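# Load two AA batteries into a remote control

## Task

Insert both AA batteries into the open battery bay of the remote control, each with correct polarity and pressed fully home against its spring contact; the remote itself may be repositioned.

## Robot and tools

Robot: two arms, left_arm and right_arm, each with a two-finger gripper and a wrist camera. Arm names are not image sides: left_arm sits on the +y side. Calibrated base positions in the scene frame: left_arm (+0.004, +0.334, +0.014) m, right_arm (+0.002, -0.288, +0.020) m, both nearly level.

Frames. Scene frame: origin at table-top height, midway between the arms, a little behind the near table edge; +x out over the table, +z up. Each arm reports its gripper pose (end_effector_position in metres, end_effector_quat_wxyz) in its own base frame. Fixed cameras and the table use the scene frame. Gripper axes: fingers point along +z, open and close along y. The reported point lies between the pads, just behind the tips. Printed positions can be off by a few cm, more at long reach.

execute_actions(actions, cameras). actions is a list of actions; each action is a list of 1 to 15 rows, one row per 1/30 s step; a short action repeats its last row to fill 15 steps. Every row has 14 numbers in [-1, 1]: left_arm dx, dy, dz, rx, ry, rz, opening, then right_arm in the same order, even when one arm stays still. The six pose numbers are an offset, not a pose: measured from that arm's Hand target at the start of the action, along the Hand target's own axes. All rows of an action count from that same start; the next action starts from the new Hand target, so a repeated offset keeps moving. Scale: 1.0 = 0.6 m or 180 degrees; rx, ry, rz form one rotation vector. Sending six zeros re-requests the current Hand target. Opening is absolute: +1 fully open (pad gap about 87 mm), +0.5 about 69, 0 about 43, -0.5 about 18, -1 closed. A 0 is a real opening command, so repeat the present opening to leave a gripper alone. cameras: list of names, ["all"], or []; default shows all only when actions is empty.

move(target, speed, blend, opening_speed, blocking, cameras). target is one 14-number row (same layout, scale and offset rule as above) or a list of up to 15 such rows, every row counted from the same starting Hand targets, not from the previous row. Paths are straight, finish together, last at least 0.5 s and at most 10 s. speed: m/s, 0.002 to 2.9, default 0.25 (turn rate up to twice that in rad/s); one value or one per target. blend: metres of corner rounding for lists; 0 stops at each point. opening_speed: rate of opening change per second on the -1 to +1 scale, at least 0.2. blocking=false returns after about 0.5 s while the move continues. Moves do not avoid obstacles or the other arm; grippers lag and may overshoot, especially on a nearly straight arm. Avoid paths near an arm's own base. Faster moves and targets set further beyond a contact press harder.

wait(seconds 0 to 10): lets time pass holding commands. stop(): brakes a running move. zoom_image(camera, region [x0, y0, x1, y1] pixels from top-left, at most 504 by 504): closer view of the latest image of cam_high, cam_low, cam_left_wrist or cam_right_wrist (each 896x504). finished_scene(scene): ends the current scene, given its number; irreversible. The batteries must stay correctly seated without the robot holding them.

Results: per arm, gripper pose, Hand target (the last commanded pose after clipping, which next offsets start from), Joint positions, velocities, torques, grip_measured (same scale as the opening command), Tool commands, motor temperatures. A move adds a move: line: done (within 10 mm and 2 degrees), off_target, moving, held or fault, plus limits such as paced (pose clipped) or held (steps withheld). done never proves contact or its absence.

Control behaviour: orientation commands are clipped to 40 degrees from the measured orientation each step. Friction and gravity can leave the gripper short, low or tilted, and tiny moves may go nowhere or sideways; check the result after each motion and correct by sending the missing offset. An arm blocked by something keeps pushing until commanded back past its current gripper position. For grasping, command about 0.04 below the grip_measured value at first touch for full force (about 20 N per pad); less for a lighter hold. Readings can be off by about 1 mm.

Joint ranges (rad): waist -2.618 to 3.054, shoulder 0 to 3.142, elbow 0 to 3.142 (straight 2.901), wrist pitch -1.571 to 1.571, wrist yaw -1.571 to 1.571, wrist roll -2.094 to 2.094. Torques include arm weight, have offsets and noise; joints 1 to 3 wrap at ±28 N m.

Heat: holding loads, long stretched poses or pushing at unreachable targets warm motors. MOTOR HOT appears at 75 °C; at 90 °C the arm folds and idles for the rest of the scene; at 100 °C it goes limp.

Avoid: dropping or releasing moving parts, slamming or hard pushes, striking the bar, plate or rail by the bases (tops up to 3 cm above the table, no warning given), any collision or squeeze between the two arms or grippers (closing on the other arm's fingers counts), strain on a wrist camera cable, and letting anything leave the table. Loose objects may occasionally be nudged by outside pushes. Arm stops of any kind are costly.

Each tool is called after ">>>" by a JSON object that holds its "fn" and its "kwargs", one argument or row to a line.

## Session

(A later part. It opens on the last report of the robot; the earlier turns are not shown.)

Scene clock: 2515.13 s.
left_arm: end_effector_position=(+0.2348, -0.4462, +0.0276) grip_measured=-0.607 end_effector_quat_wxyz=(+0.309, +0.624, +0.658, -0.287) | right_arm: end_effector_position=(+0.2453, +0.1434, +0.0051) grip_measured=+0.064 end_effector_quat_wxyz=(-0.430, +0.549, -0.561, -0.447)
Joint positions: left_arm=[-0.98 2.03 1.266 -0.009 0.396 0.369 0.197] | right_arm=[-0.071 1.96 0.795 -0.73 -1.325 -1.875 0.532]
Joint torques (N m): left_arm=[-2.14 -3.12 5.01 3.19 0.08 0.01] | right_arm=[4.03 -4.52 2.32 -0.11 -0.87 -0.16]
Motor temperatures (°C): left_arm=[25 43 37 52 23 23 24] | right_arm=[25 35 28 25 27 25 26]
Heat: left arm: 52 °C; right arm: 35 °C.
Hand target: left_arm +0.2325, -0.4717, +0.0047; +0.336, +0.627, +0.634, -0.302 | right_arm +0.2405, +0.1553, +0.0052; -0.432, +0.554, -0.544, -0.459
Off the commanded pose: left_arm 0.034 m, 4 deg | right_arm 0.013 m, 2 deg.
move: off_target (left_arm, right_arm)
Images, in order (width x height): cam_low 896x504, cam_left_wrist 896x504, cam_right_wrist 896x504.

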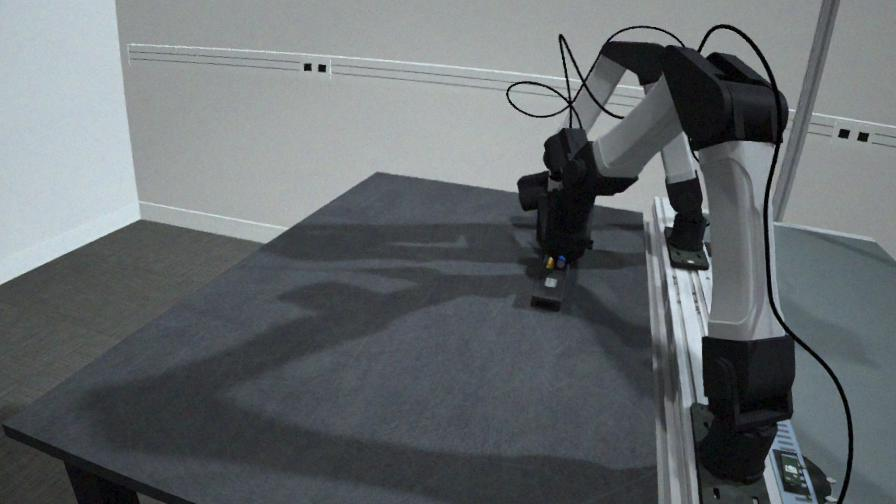

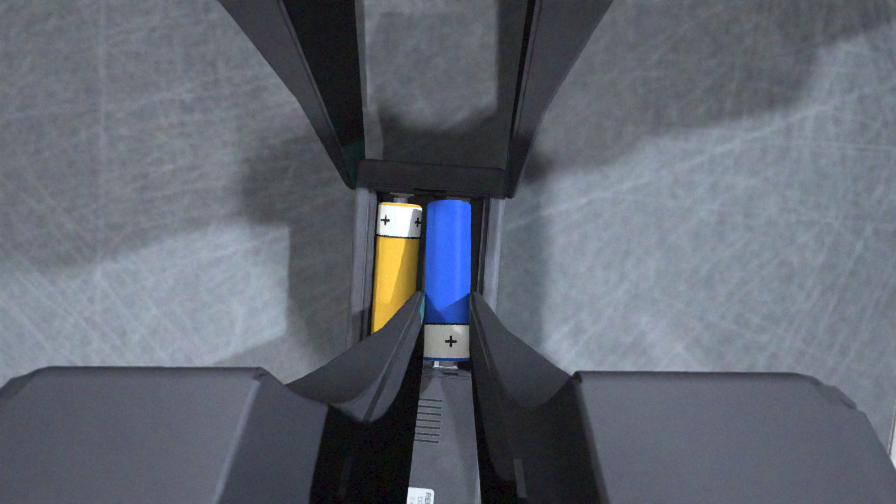

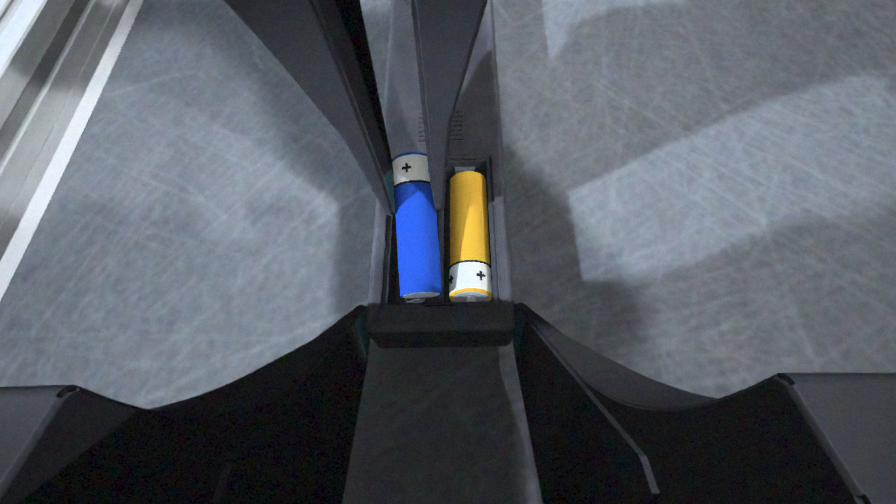

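>>> {"fn": "move", "kwargs": {
  "target": [0,0,0,0,0.033,0,-0.86,0,0,0,0,0,0,-0.1],
  "speed": 0.04,
  "cameras": ["cam_left_wrist","cam_right_wrist"]
}}

>>> {"fn": "zoom_image", "kwargs": {
  "camera": "cam_right_wrist",
  "region": [350, 90, 540, 330]
}}

>>> {"fn": "zoom_image", "kwargs": {
  "camera": "cam_left_wrist",
  "region": [340, 110, 510, 400]
}}

Scene clock: 2530.73 s.
left_arm: end_effector_position=(+0.2350, -0.4468, +0.0279) grip_measured=-0.607 end_effector_quat_wxyz=(+0.289, +0.628, +0.671, -0.266) | right_arm: end_effector_position=(+0.2453, +0.1434, +0.0051) grip_measured=+0.064 end_effector_quat_wxyz=(-0.430, +0.549, -0.561, -0.447)
Joint positions: left_arm=[-0.994 2.049 1.34 -0.12 0.355 0.372 0.197] | right_arm=[-0.071 1.96 0.795 -0.73 -1.325 -1.875 0.532]
Joint torques (N m): left_arm=[-2.61 -3.18 7.77 2.55 -0.05 0.23] | right_arm=[4.03 -4.53 2.32 -0.11 -0.87 -0.16]
Heat: left arm: 54 °C; right arm: 35 °C.
Hand target: left_arm +0.2325, -0.4717, +0.0048; +0.303, +0.642, +0.651, -0.269 | right_arm +0.2405, +0.1553, +0.0052; -0.432, +0.554, -0.544, -0.459
Off the commanded pose: left_arm 0.034 m, 3 deg | right_arm 0.013 m, 2 deg.
move: off_target (left_arm, right_arm)
Images, in order (width x height): cam_left_wrist 896x504, cam_right_wrist 896x504.

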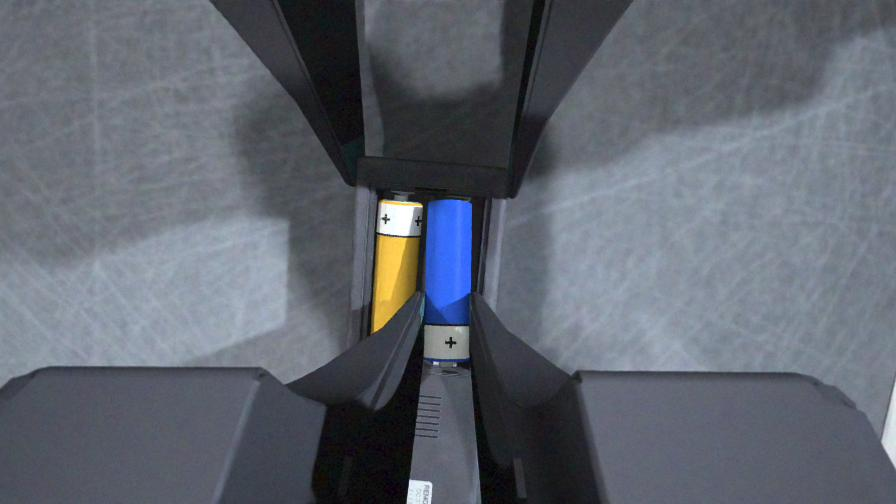

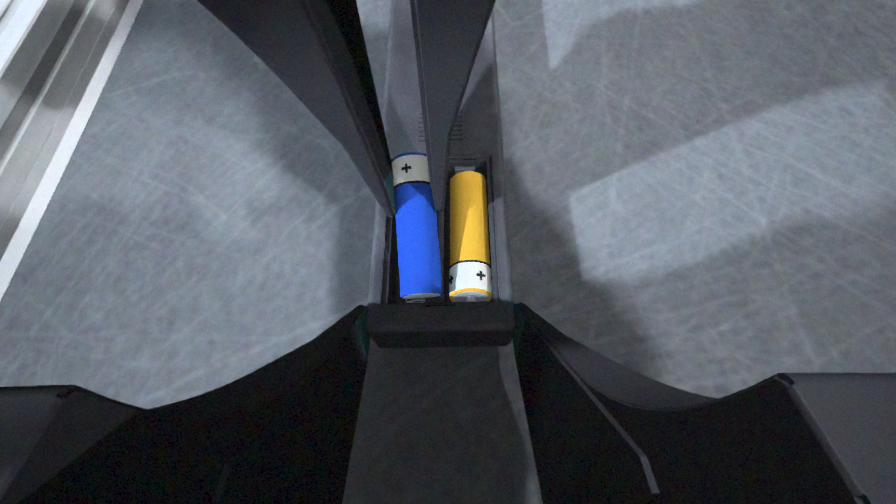

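Scaled by 2.100 from the camera's 896x504 image, which has a finer 1280x720 frame.

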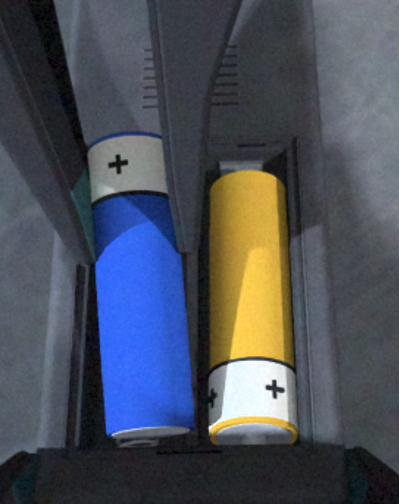

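Scaled by 1.738 from the camera's 896x504 image, which has a finer 1280x720 frame.

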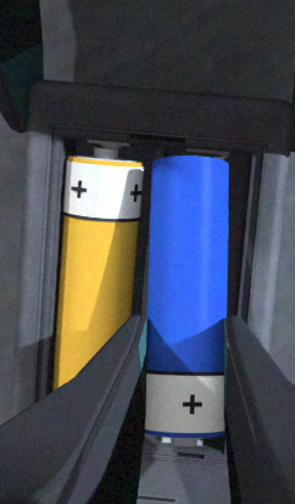

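>>> {"fn": "move", "kwargs": {
  "target": [0.0247,0,-0.0272,0,0,0,-0.86,0,0,0,0,0,0,-0.1],
  "speed": 0.04,
  "cameras": ["cam_left_wrist","cam_right_wrist"]
}}

>>> {"fn": "zoom_image", "kwargs": {
  "camera": "cam_right_wrist",
  "region": [350, 90, 540, 330]
}}

>>> {"fn": "zoom_image", "kwargs": {
  "camera": "cam_left_wrist",
  "region": [340, 110, 510, 400]
}}

Scene clock: 2543.97 s.
left_arm: end_effector_position=(+0.2347, -0.4456, +0.0276) grip_measured=-0.607 end_effector_quat_wxyz=(+0.303, +0.632, +0.660, -0.271) | right_arm: end_effector_position=(+0.2453, +0.1434, +0.0051) grip_measured=+0.064 end_effector_quat_wxyz=(-0.430, +0.549, -0.561, -0.447)
Joint positions: left_arm=[-0.99 2.033 1.294 -0.061 0.367 0.387 0.197] | right_arm=[-0.071 1.96 0.795 -0.73 -1.325 -1.875 0.532]
Joint torques (N m): left_arm=[-0.57 -6.02 4.6 2.22 -0.03 0.27] | right_arm=[4.03 -4.53 2.3 -0.11 -0.86 -0.16]
Heat: left arm: 53 °C; right arm: 35 °C.
Hand target: left_arm +0.2319, -0.4496, +0.0047; +0.303, +0.642, +0.651, -0.269 | right_arm +0.2405, +0.1553, +0.0052; -0.432, +0.554, -0.544, -0.459
Off the commanded pose: left_arm 0.023 m, 2 deg | right_arm 0.013 m, 2 deg.
move: off_target (left_arm, right_arm)
Images, in order (width x height): cam_left_wrist 896x504, cam_right_wrist 896x504.

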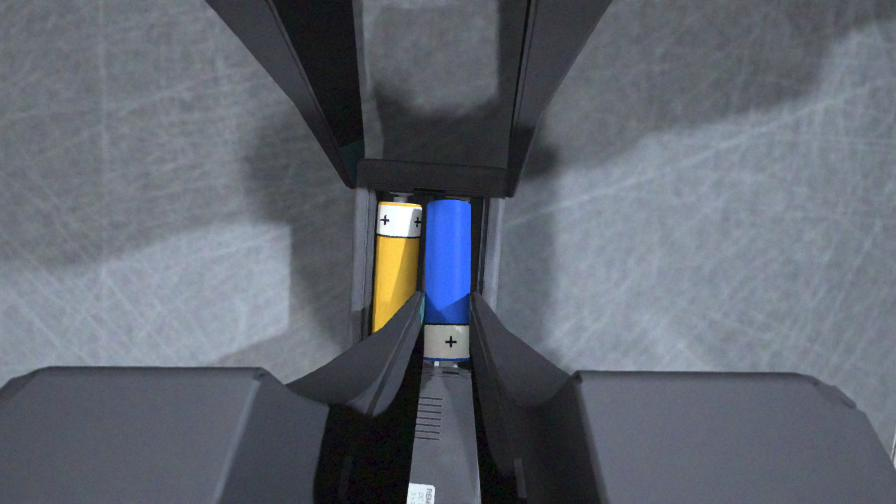

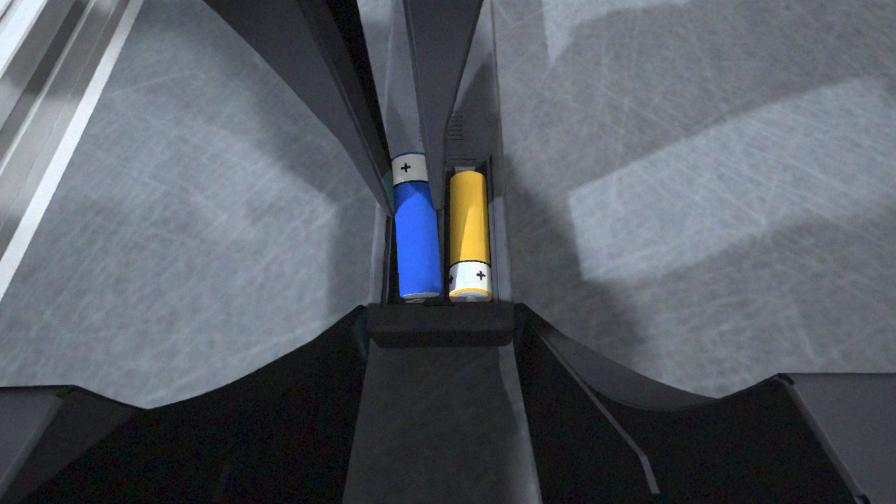

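Scaled by 2.100 from the camera's 896x504 image, which has a finer 1280x720 frame.

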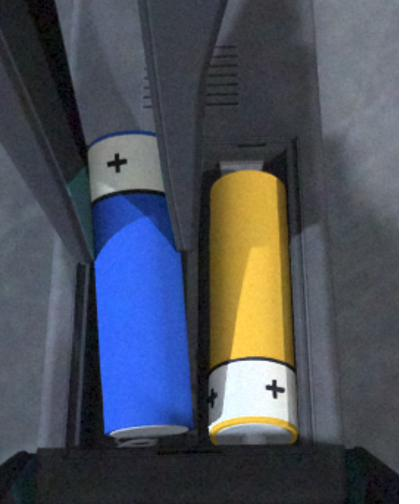

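Scaled by 1.738 from the camera's 896x504 image, which has a finer 1280x720 frame.

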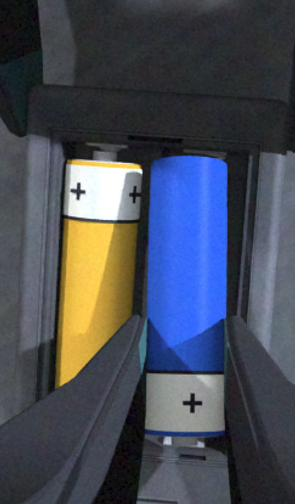

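>>> {"fn": "move", "kwargs": {
  "target": [-0.0185,0,-0.0168,0,0,0,-0.86,0,0,0,0,0,0,-0.1],
  "speed": 0.04
}}

>>> {"fn": "move", "kwargs": {
  "target": [0,0,0,0,0,0,-0.56,0,0,0,0,0,0,-0.1],
  "opening_speed": 0.3,
  "cameras": ["cam_left_wrist","cam_right_wrist","cam_low"]
}}

>>> {"fn": "zoom_image", "kwargs": {
  "camera": "cam_right_wrist",
  "region": [350, 90, 540, 330]
}}

>>> {"fn": "zoom_image", "kwargs": {
  "camera": "cam_left_wrist",
  "region": [340, 110, 510, 400]
}}

>>> {"fn": "zoom_image", "kwargs": {
  "camera": "cam_low",
  "region": [520, 235, 600, 315]
}}

Scene clock: 2553.93 s.
left_arm: end_effector_position=(+0.2347, -0.4455, +0.0282) grip_measured=-0.607 end_effector_quat_wxyz=(+0.303, +0.632, +0.659, -0.271) | right_arm: end_effector_position=(+0.2453, +0.1434, +0.0051) grip_measured=+0.064 end_effector_quat_wxyz=(-0.430, +0.549, -0.561, -0.447)
Joint positions: left_arm=[-0.99 2.032 1.294 -0.062 0.367 0.388 0.197] | right_arm=[-0.071 1.96 0.795 -0.73 -1.325 -1.875 0.532]
Joint velocities: left_arm=[within noise] | right_arm=[-0.012 0.002 -0.002 0.022 -0.154 -0.007 0.011]
Joint torques (N m): left_arm=[-0.73 -8.24 6.45 1.79 -0.01 0.25] | right_arm=[4.01 -4.53 2.3 -0.11 -0.87 -0.16]
Heat: left arm: 51 °C; right arm: 35 °C.
Hand target: left_arm +0.2313, -0.4496, +0.0197; +0.303, +0.642, +0.651, -0.269 | right_arm +0.2405, +0.1553, +0.0052; -0.432, +0.554, -0.544, -0.459
Off the commanded pose: left_arm 0.010 m, 2 deg | right_arm 0.013 m, 2 deg.
move: off_target (right_arm)

Scene clock: 2555.30 s.
left_arm: end_effector_position=(+0.2319, -0.4498, +0.0299) grip_measured=-0.560 end_effector_quat_wxyz=(+0.308, +0.637, +0.652, -0.273) | right_arm: end_effector_position=(+0.2412, +0.1521, +0.0056) grip_measured=+0.064 end_effector_quat_wxyz=(-0.425, +0.559, -0.549, -0.453)
Joint positions: left_arm=[-1 2.032 1.294 -0.05 0.367 0.394 0.22] | right_arm=[-0.037 1.96 0.795 -0.725 -1.329 -1.875 0.532]
Joint torques (N m): left_arm=[0.13 -8.2 6.56 1.69 -0.03 0.19] | right_arm=[0.75 -4.62 2.25 -0.08 -0.83 -0.07]
Heat: left arm: 51 °C; right arm: 35 °C.
Hand target: left_arm +0.2313, -0.4497, +0.0197; +0.303, +0.642, +0.651, -0.269 | right_arm +0.2405, +0.1553, +0.0052; -0.432, +0.554, -0.544, -0.459
Off the commanded pose: left_arm 0.010 m, 1 deg | right_arm 0.003 m, 1 deg.
move: done
Images, in order (width x height): cam_low 896x504, cam_left_wrist 896x504, cam_right_wrist 896x504.

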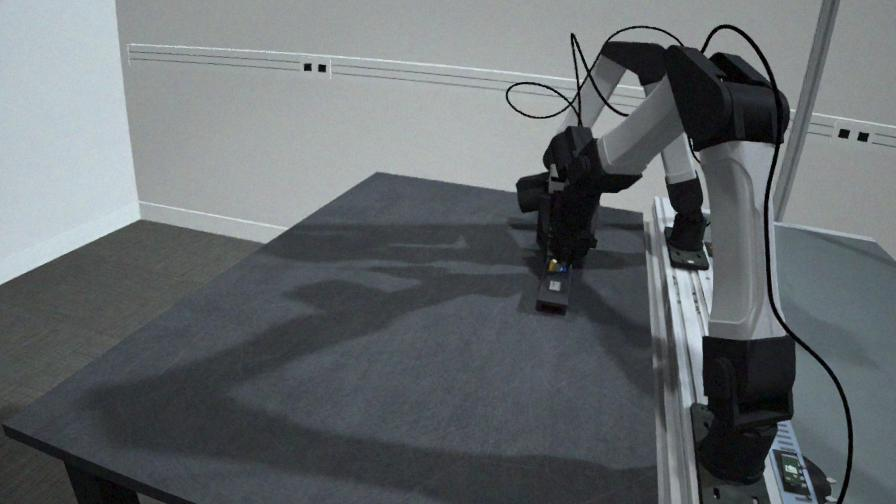

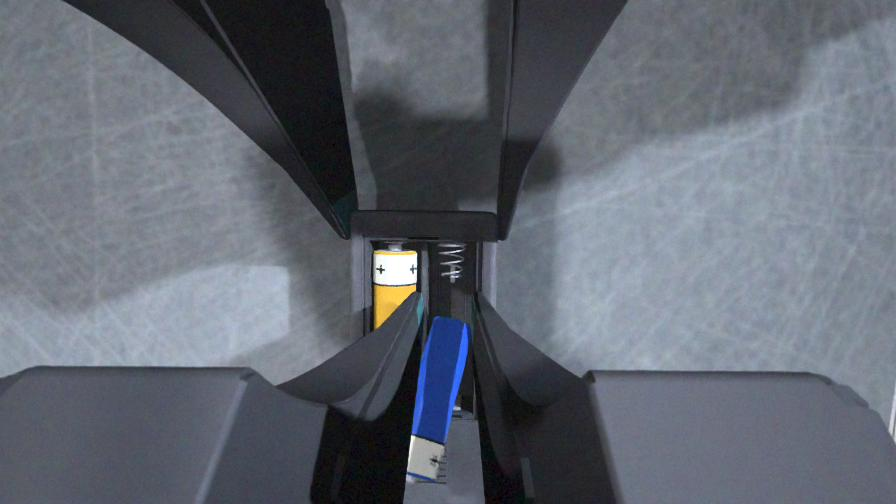

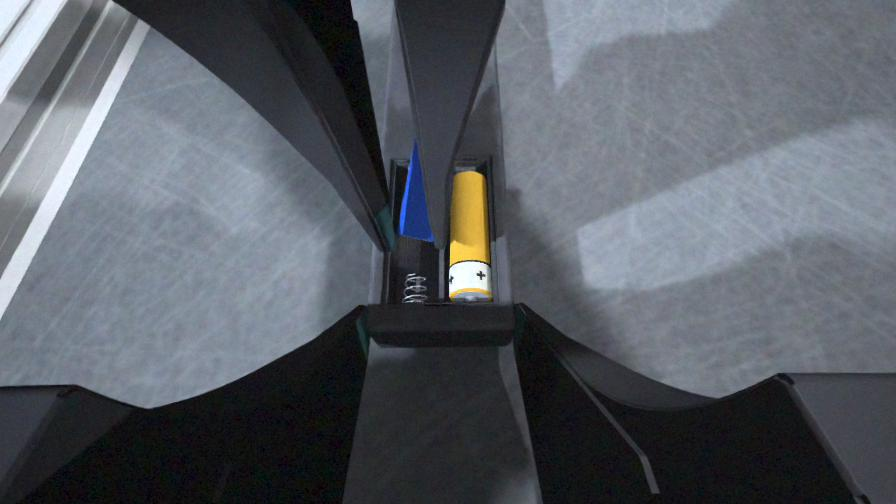

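Scaled by 2.100 from the camera's 896x504 image, which has a finer 1280x720 frame.

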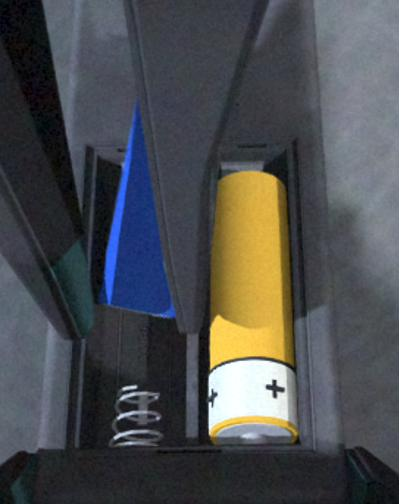

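Scaled by 1.738 from the camera's 896x504 image, which has a finer 1280x720 frame.

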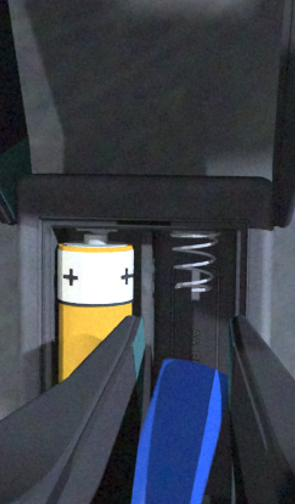

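Scaled by 6.300 from the camera's 896x504 image, which has a finer 1280x720 frame.

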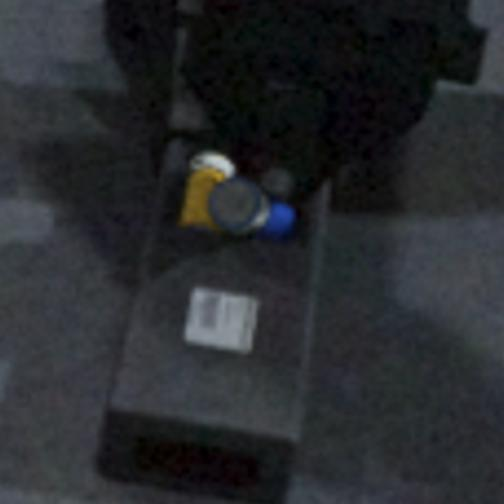

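>>> {"fn": "move", "kwargs": {
  "target": [-0.037,0,-0.0336,0,0,0,-0.4,0,0,0,0,0,0,-0.1],
  "opening_speed": 0.3,
  "speed": 0.08,
  "cameras": ["cam_left_wrist","cam_right_wrist"]
}}

Scene clock: 2576.90 s.
left_arm: end_effector_position=(+0.2287, -0.4468, +0.0308) grip_measured=-0.400 end_effector_quat_wxyz=(+0.292, +0.640, +0.659, -0.267) | right_arm: end_effector_position=(+0.2403, +0.1526, +0.0055) grip_measured=+0.064 end_effector_quat_wxyz=(-0.425, +0.558, -0.549, -0.454)
Joint positions: left_arm=[-1.004 2.032 1.323 -0.117 0.361 0.396 0.3] | right_arm=[-0.035 1.96 0.793 -0.724 -1.33 -1.875 0.532]
Joint torques (N m): left_arm=[0.28 -12.93 8.43 1.32 0.02 0.16] | right_arm=[0.61 -4.6 2.44 -0.08 -0.81 -0.06]
Heat: left arm: 49 °C; right arm: 35 °C.
Hand target: left_arm +0.2301, -0.4498, +0.0497; +0.303, +0.642, +0.651, -0.269 | right_arm +0.2406, +0.1553, +0.0052; -0.432, +0.554, -0.544, -0.459
Off the commanded pose: left_arm 0.019 m, 2 deg | right_arm 0.003 m, 1 deg.
move: off_target (left_arm)
Images, in order (width x height): cam_left_wrist 896x504, cam_right_wrist 896x504.

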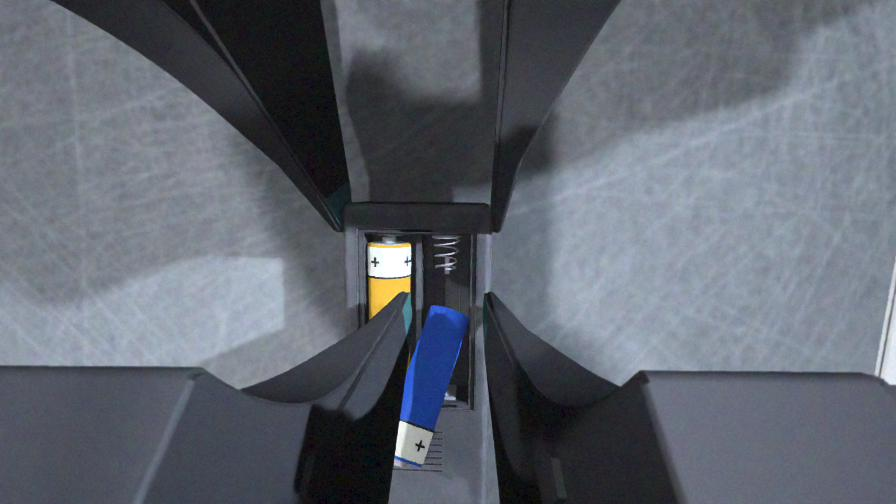

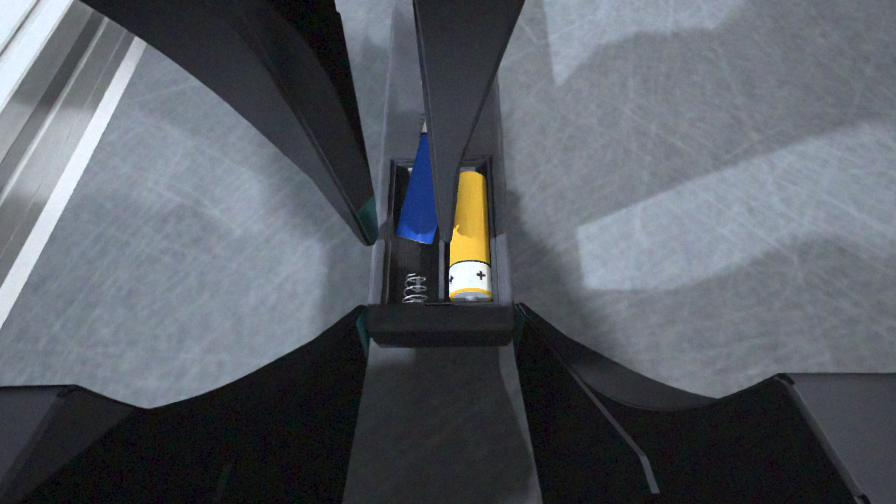

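>>> {"fn": "move", "kwargs": {
  "target": [
    [-0.0308,0,-0.028,0,0,0,-0.3,0,0,0,0,0,0,-0.1],
    [0.0073,0.0117,-0.0698,0.0494,0,0.0448,-0.3,0,0,0,0,0,0,-0.1]
  ],
  "opening_speed": 0.4,
  "speed": 0.1,
  "cameras": ["cam_left_wrist","cam_right_wrist"]
}}

Scene clock: 2586.00 s.
left_arm: end_effector_position=(+0.2291, -0.4134, +0.0505) grip_measured=-0.300 end_effector_quat_wxyz=(+0.247, +0.707, +0.593, -0.296) | right_arm: end_effector_position=(+0.2403, +0.1526, +0.0055) grip_measured=+0.064 end_effector_quat_wxyz=(-0.425, +0.558, -0.549, -0.454)
Joint positions: left_arm=[-0.915 1.984 1.376 -0.364 0.554 0.655 0.35] | right_arm=[-0.035 1.96 0.793 -0.724 -1.33 -1.875 0.532]
Joint torques (N m): left_arm=[1.09 -13.48 8.38 1.15 0.24 0.2] | right_arm=[0.61 -4.6 2.44 -0.08 -0.81 -0.06]
Motor temperatures (°C): left_arm=[25 45 39 47 23 23 24] | right_arm=[25 35 27 25 27 25 26]
Heat: left arm: 47 °C; right arm: 35 °C.
Hand target: left_arm +0.2352, -0.4156, +0.0748; +0.270, +0.708, +0.581, -0.297 | right_arm +0.2406, +0.1553, +0.0052; -0.432, +0.554, -0.544, -0.459
Off the commanded pose: left_arm 0.025 m, 3 deg | right_arm 0.003 m, 1 deg.
move: off_target (left_arm)
Images, in order (width x height): cam_left_wrist 896x504, cam_right_wrist 896x504.

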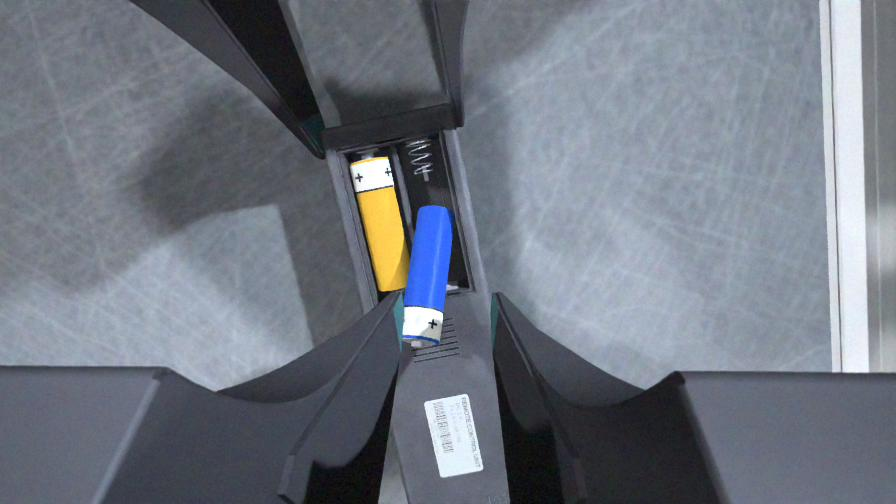

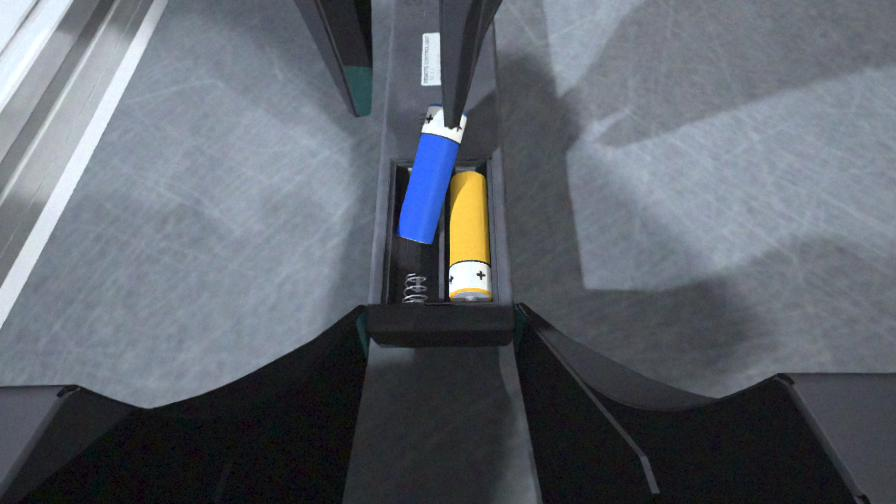

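>>> {"fn": "move", "kwargs": {
  "target": [
    [0.012,0.0148,-0.0123,0.0204,0,0.0188,-0.3,0,0,0,0,0,0,-0.1],
    [0.0541,0.0148,0.0274,0.0204,0,0.0188,-0.3,0,0,0,0,0,0,-0.1]
  ],
  "speed": 0.08,
  "cameras": ["cam_left_wrist","cam_right_wrist"]
}}

Scene clock: 2602.60 s.
left_arm: end_effector_position=(+0.2417, -0.4077, +0.0464) grip_measured=-0.300 end_effector_quat_wxyz=(+0.252, +0.732, +0.553, -0.307) | right_arm: end_effector_position=(+0.2403, +0.1526, +0.0055) grip_measured=+0.064 end_effector_quat_wxyz=(-0.425, +0.558, -0.549, -0.454)
Joint positions: left_arm=[-0.867 2.013 1.397 -0.393 0.63 0.793 0.35] | right_arm=[-0.035 1.96 0.793 -0.724 -1.33 -1.875 0.532]
Joint torques (N m): left_arm=[1.26 -8.54 6.3 1.48 0.23 0.21] | right_arm=[0.61 -4.6 2.44 -0.08 -0.81 -0.07]
Heat: left arm: 48 °C; right arm: 35 °C.
Hand target: left_arm +0.2470, -0.4076, +0.0402; +0.256, +0.733, +0.550, -0.307 | right_arm +0.2406, +0.1553, +0.0052; -0.432, +0.554, -0.544, -0.459
Off the commanded pose: left_arm 0.008 m, 1 deg | right_arm 0.003 m, 1 deg.
move: done
Images, in order (width x height): cam_left_wrist 896x504, cam_right_wrist 896x504.

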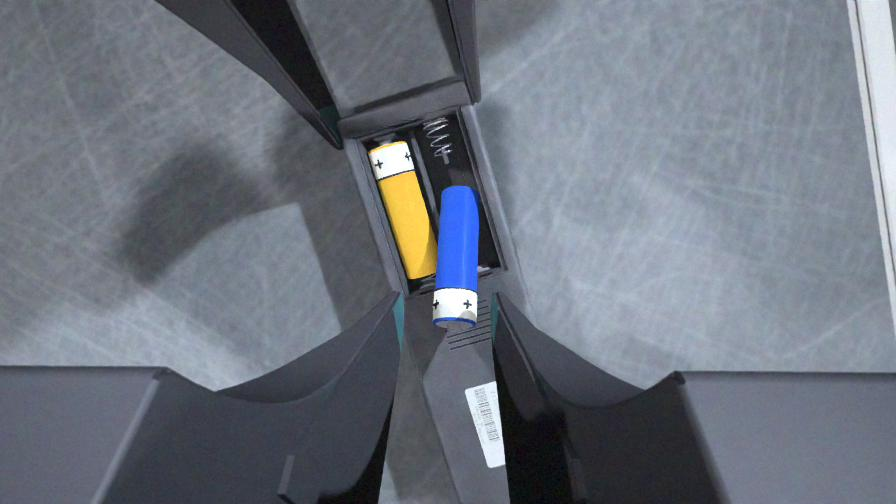

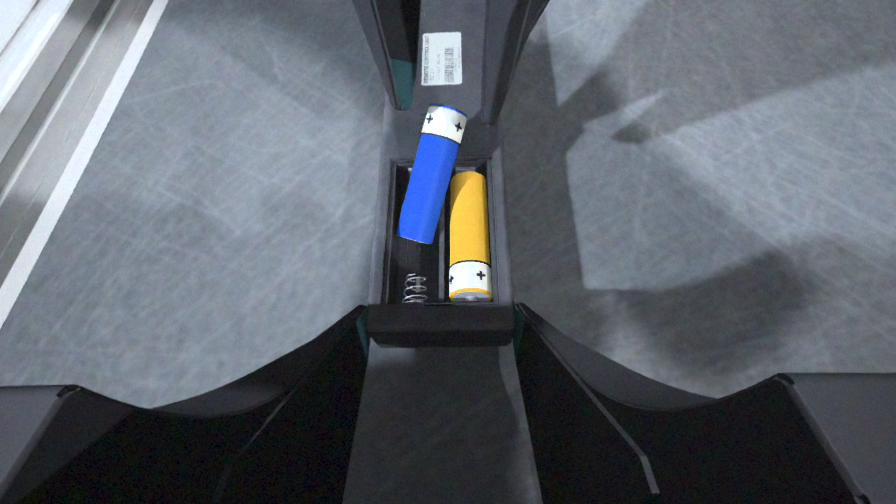

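>>> {"fn": "move", "kwargs": {
  "target": [0.0115,-0.0083,0.0243,0,0,0,-0.3,0,0,0,0,0,0,-0.1],
  "speed": 0.06,
  "cameras": ["cam_left_wrist","cam_right_wrist","cam_low"]
}}

>>> {"fn": "zoom_image", "kwargs": {
  "camera": "cam_low",
  "region": [520, 235, 600, 315]
}}

Scene clock: 2612.17 s.
left_arm: end_effector_position=(+0.2402, -0.4116, +0.0339) grip_measured=-0.300 end_effector_quat_wxyz=(+0.258, +0.734, +0.547, -0.308) | right_arm: end_effector_position=(+0.2403, +0.1526, +0.0055) grip_measured=+0.064 end_effector_quat_wxyz=(-0.425, +0.558, -0.549, -0.454)
Joint positions: left_arm=[-0.875 2.032 1.364 -0.325 0.63 0.793 0.35] | right_arm=[-0.035 1.96 0.793 -0.724 -1.33 -1.875 0.532]
Joint torques (N m): left_arm=[0.28 -8.35 6.06 1.49 0.11 0.03] | right_arm=[0.59 -4.6 2.44 -0.08 -0.81 -0.07]
Heat: left arm: 48 °C; right arm: 35 °C.
Hand target: left_arm +0.2411, -0.4123, +0.0251; +0.256, +0.733, +0.550, -0.307 | right_arm +0.2406, +0.1553, +0.0052; -0.432, +0.554, -0.544, -0.459
Off the commanded pose: left_arm 0.009 m, 0 deg | right_arm 0.003 m, 1 deg.
move: done
Images, in order (width x height): cam_low 896x504, cam_left_wrist 896x504, cam_right_wrist 896x504.

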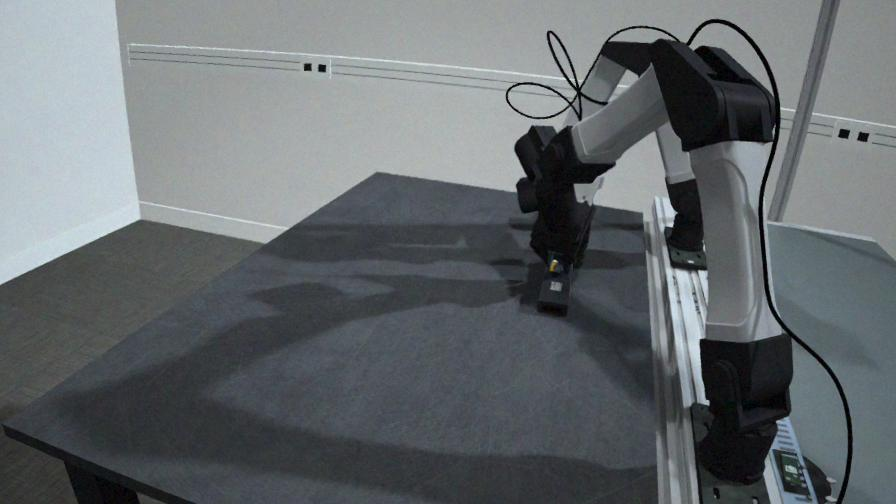

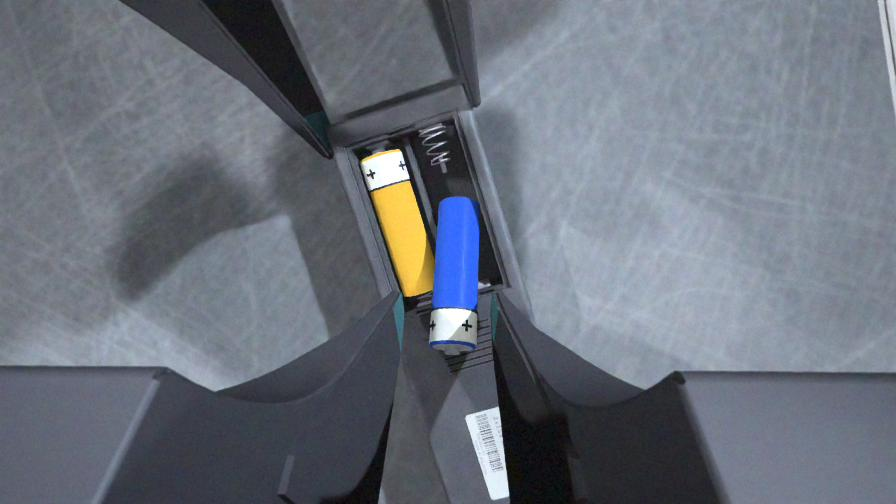

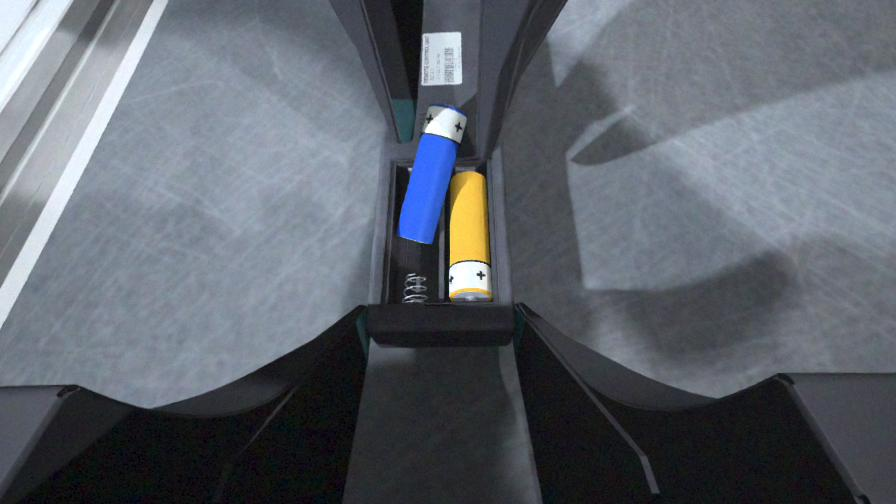

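Scaled by 6.300 from the camera's 896x504 image, which has a finer 1280x720 frame.

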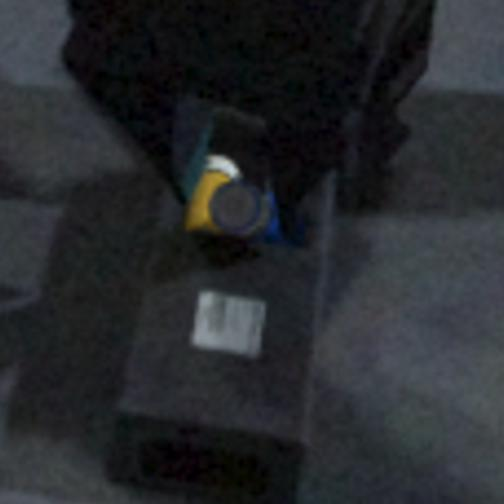

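>>> {"fn": "move", "kwargs": {
  "target": [
    [0,-0.004,0,0,0,0,-0.3,0,0,0,0,0,0,-0.1],
    [0,-0.004,0,0,0,0,-0.76,0,0,0,0,0,0,-0.1]
  ],
  "speed": 0.05,
  "opening_speed": 0.4,
  "cameras": ["cam_left_wrist","cam_right_wrist"]
}}

Scene clock: 2619.90 s.
left_arm: end_effector_position=(+0.2381, -0.4110, +0.0314) grip_measured=-0.607 end_effector_quat_wxyz=(+0.257, +0.735, +0.547, -0.308) | right_arm: end_effector_position=(+0.2405, +0.1527, +0.0056) grip_measured=+0.064 end_effector_quat_wxyz=(-0.425, +0.558, -0.549, -0.454)
Joint positions: left_arm=[-0.878 2.032 1.354 -0.318 0.63 0.793 0.197] | right_arm=[-0.035 1.96 0.793 -0.724 -1.331 -1.875 0.532]
Joint torques (N m): left_arm=[0.25 -8.84 5.85 1.48 0.1 0] | right_arm=[0.61 -4.6 2.44 -0.09 -0.8 -0.06]
Heat: left arm: 48 °C; right arm: 35 °C.
Hand target: left_arm +0.2389, -0.4116, +0.0250; +0.256, +0.733, +0.550, -0.307 | right_arm +0.2406, +0.1553, +0.0052; -0.432, +0.554, -0.544, -0.459
Off the commanded pose: left_arm 0.006 m, 0 deg | right_arm 0.003 m, 1 deg.
move: done
Images, in order (width x height): cam_left_wrist 896x504, cam_right_wrist 896x504.

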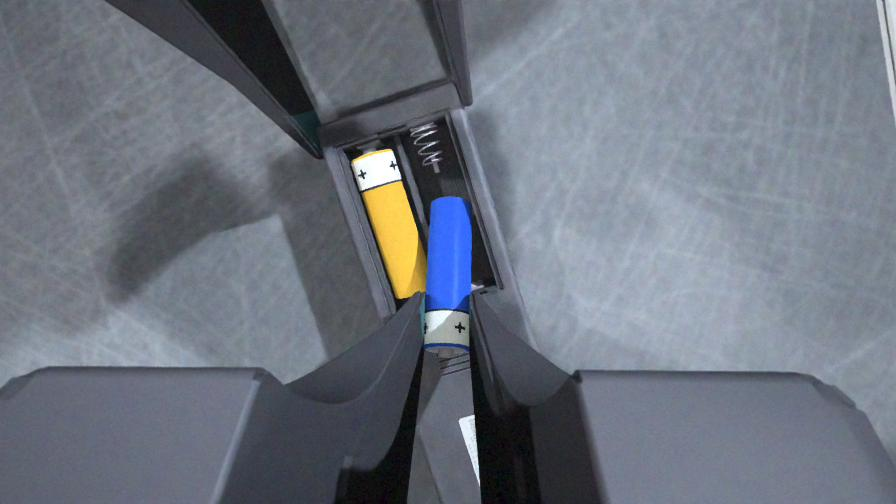

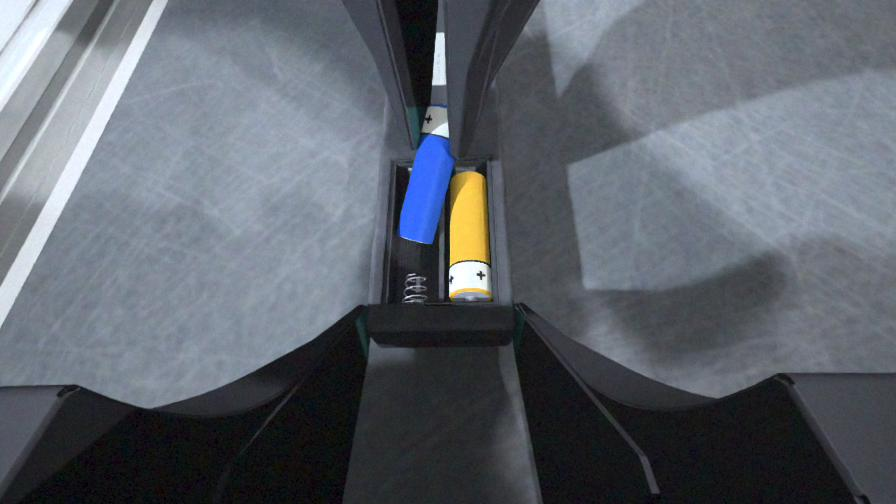

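>>> {"fn": "move", "kwargs": {
  "target": [
    [0,0,0,0,0,0,-0.54,0,0,0,0,0,0,-0.1],
    [-0.0183,0,-0.017,0,0,0,-0.54,0,0,0,0,0,0,-0.1]
  ],
  "speed": 0.05,
  "opening_speed": 0.4,
  "cameras": ["cam_left_wrist"]
}}

Scene clock: 2626.17 s.
left_arm: end_effector_position=(+0.2368, -0.4094, +0.0304) grip_measured=-0.540 end_effector_quat_wxyz=(+0.252, +0.735, +0.549, -0.308) | right_arm: end_effector_position=(+0.2405, +0.1527, +0.0055) grip_measured=+0.064 end_effector_quat_wxyz=(-0.425, +0.558, -0.549, -0.454)
Joint positions: left_arm=[-0.878 2.032 1.354 -0.328 0.63 0.793 0.23] | right_arm=[-0.035 1.96 0.793 -0.723 -1.331 -1.875 0.532]
Joint torques (N m): left_arm=[0.14 -11.12 8.05 1.07 0.11 -0.03] | right_arm=[0.61 -4.62 2.44 -0.09 -0.8 -0.06]
Heat: left arm: 47 °C; right arm: 35 °C.
Hand target: left_arm +0.2383, -0.4114, +0.0399; +0.256, +0.733, +0.550, -0.307 | right_arm +0.2406, +0.1553, +0.0052; -0.432, +0.554, -0.544, -0.459
Off the commanded pose: left_arm 0.010 m, 1 deg | right_arm 0.003 m, 1 deg.
move: done
Images, in order (width x height): cam_left_wrist 896x504.

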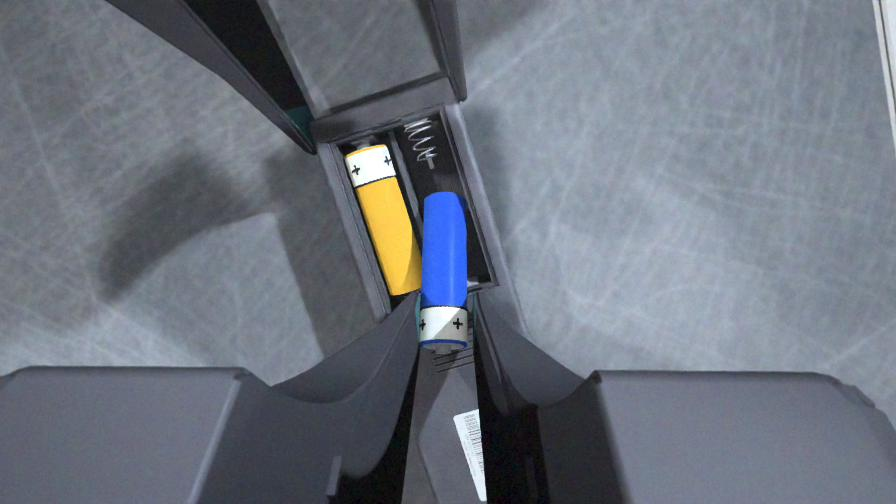

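>>> {"fn": "move", "kwargs": {
  "target": [-0.0122,0,-0.0114,0,0,0,-0.54,0,0,0,0,0,0,-0.1],
  "speed": 0.05,
  "cameras": ["cam_left_wrist"]
}}

Scene clock: 2630.20 s.
left_arm: end_effector_position=(+0.2350, -0.4072, +0.0316) grip_measured=-0.540 end_effector_quat_wxyz=(+0.243, +0.735, +0.553, -0.309) | right_arm: end_effector_position=(+0.2405, +0.1527, +0.0055) grip_measured=+0.064 end_effector_quat_wxyz=(-0.425, +0.558, -0.549, -0.454)
Joint positions: left_arm=[-0.878 2.032 1.368 -0.361 0.63 0.793 0.23] | right_arm=[-0.035 1.96 0.793 -0.723 -1.331 -1.875 0.532]
Joint torques (N m): left_arm=[0.13 -12.62 8.55 1.04 0.09 -0.02] | right_arm=[0.61 -4.62 2.43 -0.09 -0.8 -0.06]
Heat: left arm: 48 °C; right arm: 35 °C.
Hand target: left_arm +0.2380, -0.4113, +0.0500; +0.256, +0.733, +0.550, -0.307 | right_arm +0.2406, +0.1553, +0.0052; -0.432, +0.554, -0.544, -0.459
Off the commanded pose: left_arm 0.019 m, 2 deg | right_arm 0.003 m, 1 deg.
move: off_target (left_arm)
Images, in order (width x height): cam_left_wrist 896x504.

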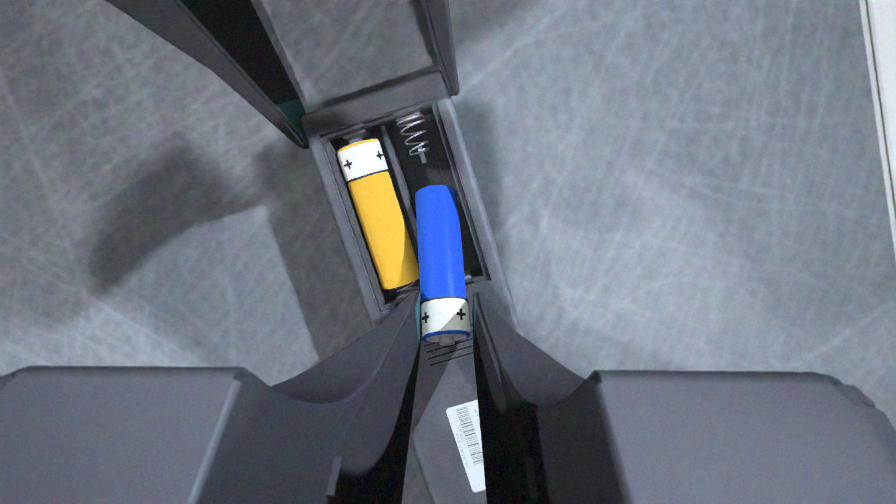

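>>> {"fn": "move", "kwargs": {
  "target": [-0.011,0,-0.003,0,0,0,-0.54,0,0,0,0,0,0,-0.1],
  "speed": 0.05,
  "cameras": ["cam_left_wrist"]
}}

Scene clock: 2635.30 s.
left_arm: end_effector_position=(+0.2327, -0.4105, +0.0362) grip_measured=-0.540 end_effector_quat_wxyz=(+0.241, +0.735, +0.552, -0.311) | right_arm: end_effector_position=(+0.2405, +0.1527, +0.0055) grip_measured=+0.064 end_effector_quat_wxyz=(-0.425, +0.558, -0.549, -0.454)
Joint positions: left_arm=[-0.886 2.032 1.388 -0.382 0.63 0.787 0.23] | right_arm=[-0.035 1.96 0.793 -0.723 -1.331 -1.875 0.532]
Joint torques (N m): left_arm=[0.25 -12.9 8.51 1.06 0.07 -0.02] | right_arm=[0.59 -4.62 2.43 -0.09 -0.8 -0.06]
Heat: left arm: 49 °C; right arm: 35 °C.
Hand target: left_arm +0.2368, -0.4144, +0.0560; +0.256, +0.733, +0.550, -0.307 | right_arm +0.2406, +0.1553, +0.0052; -0.432, +0.554, -0.544, -0.459
Off the commanded pose: left_arm 0.021 m, 2 deg | right_arm 0.003 m, 1 deg.
move: off_target (left_arm)
Images, in order (width x height): cam_left_wrist 896x504.

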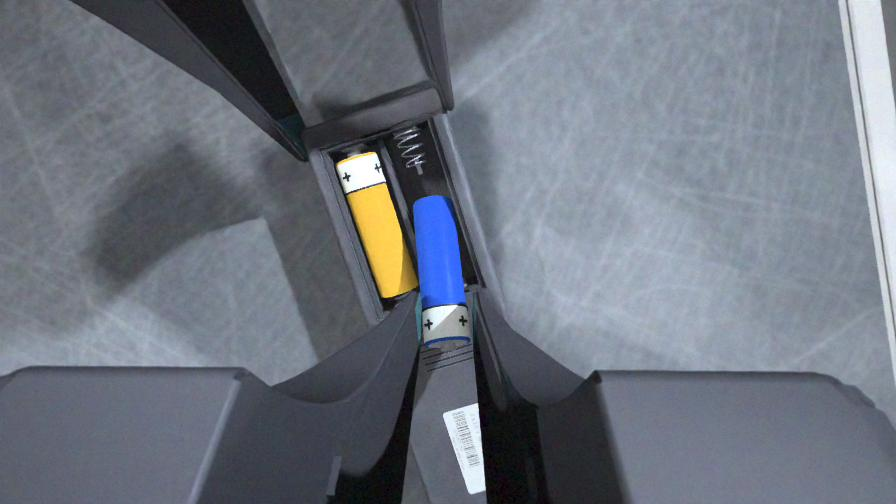

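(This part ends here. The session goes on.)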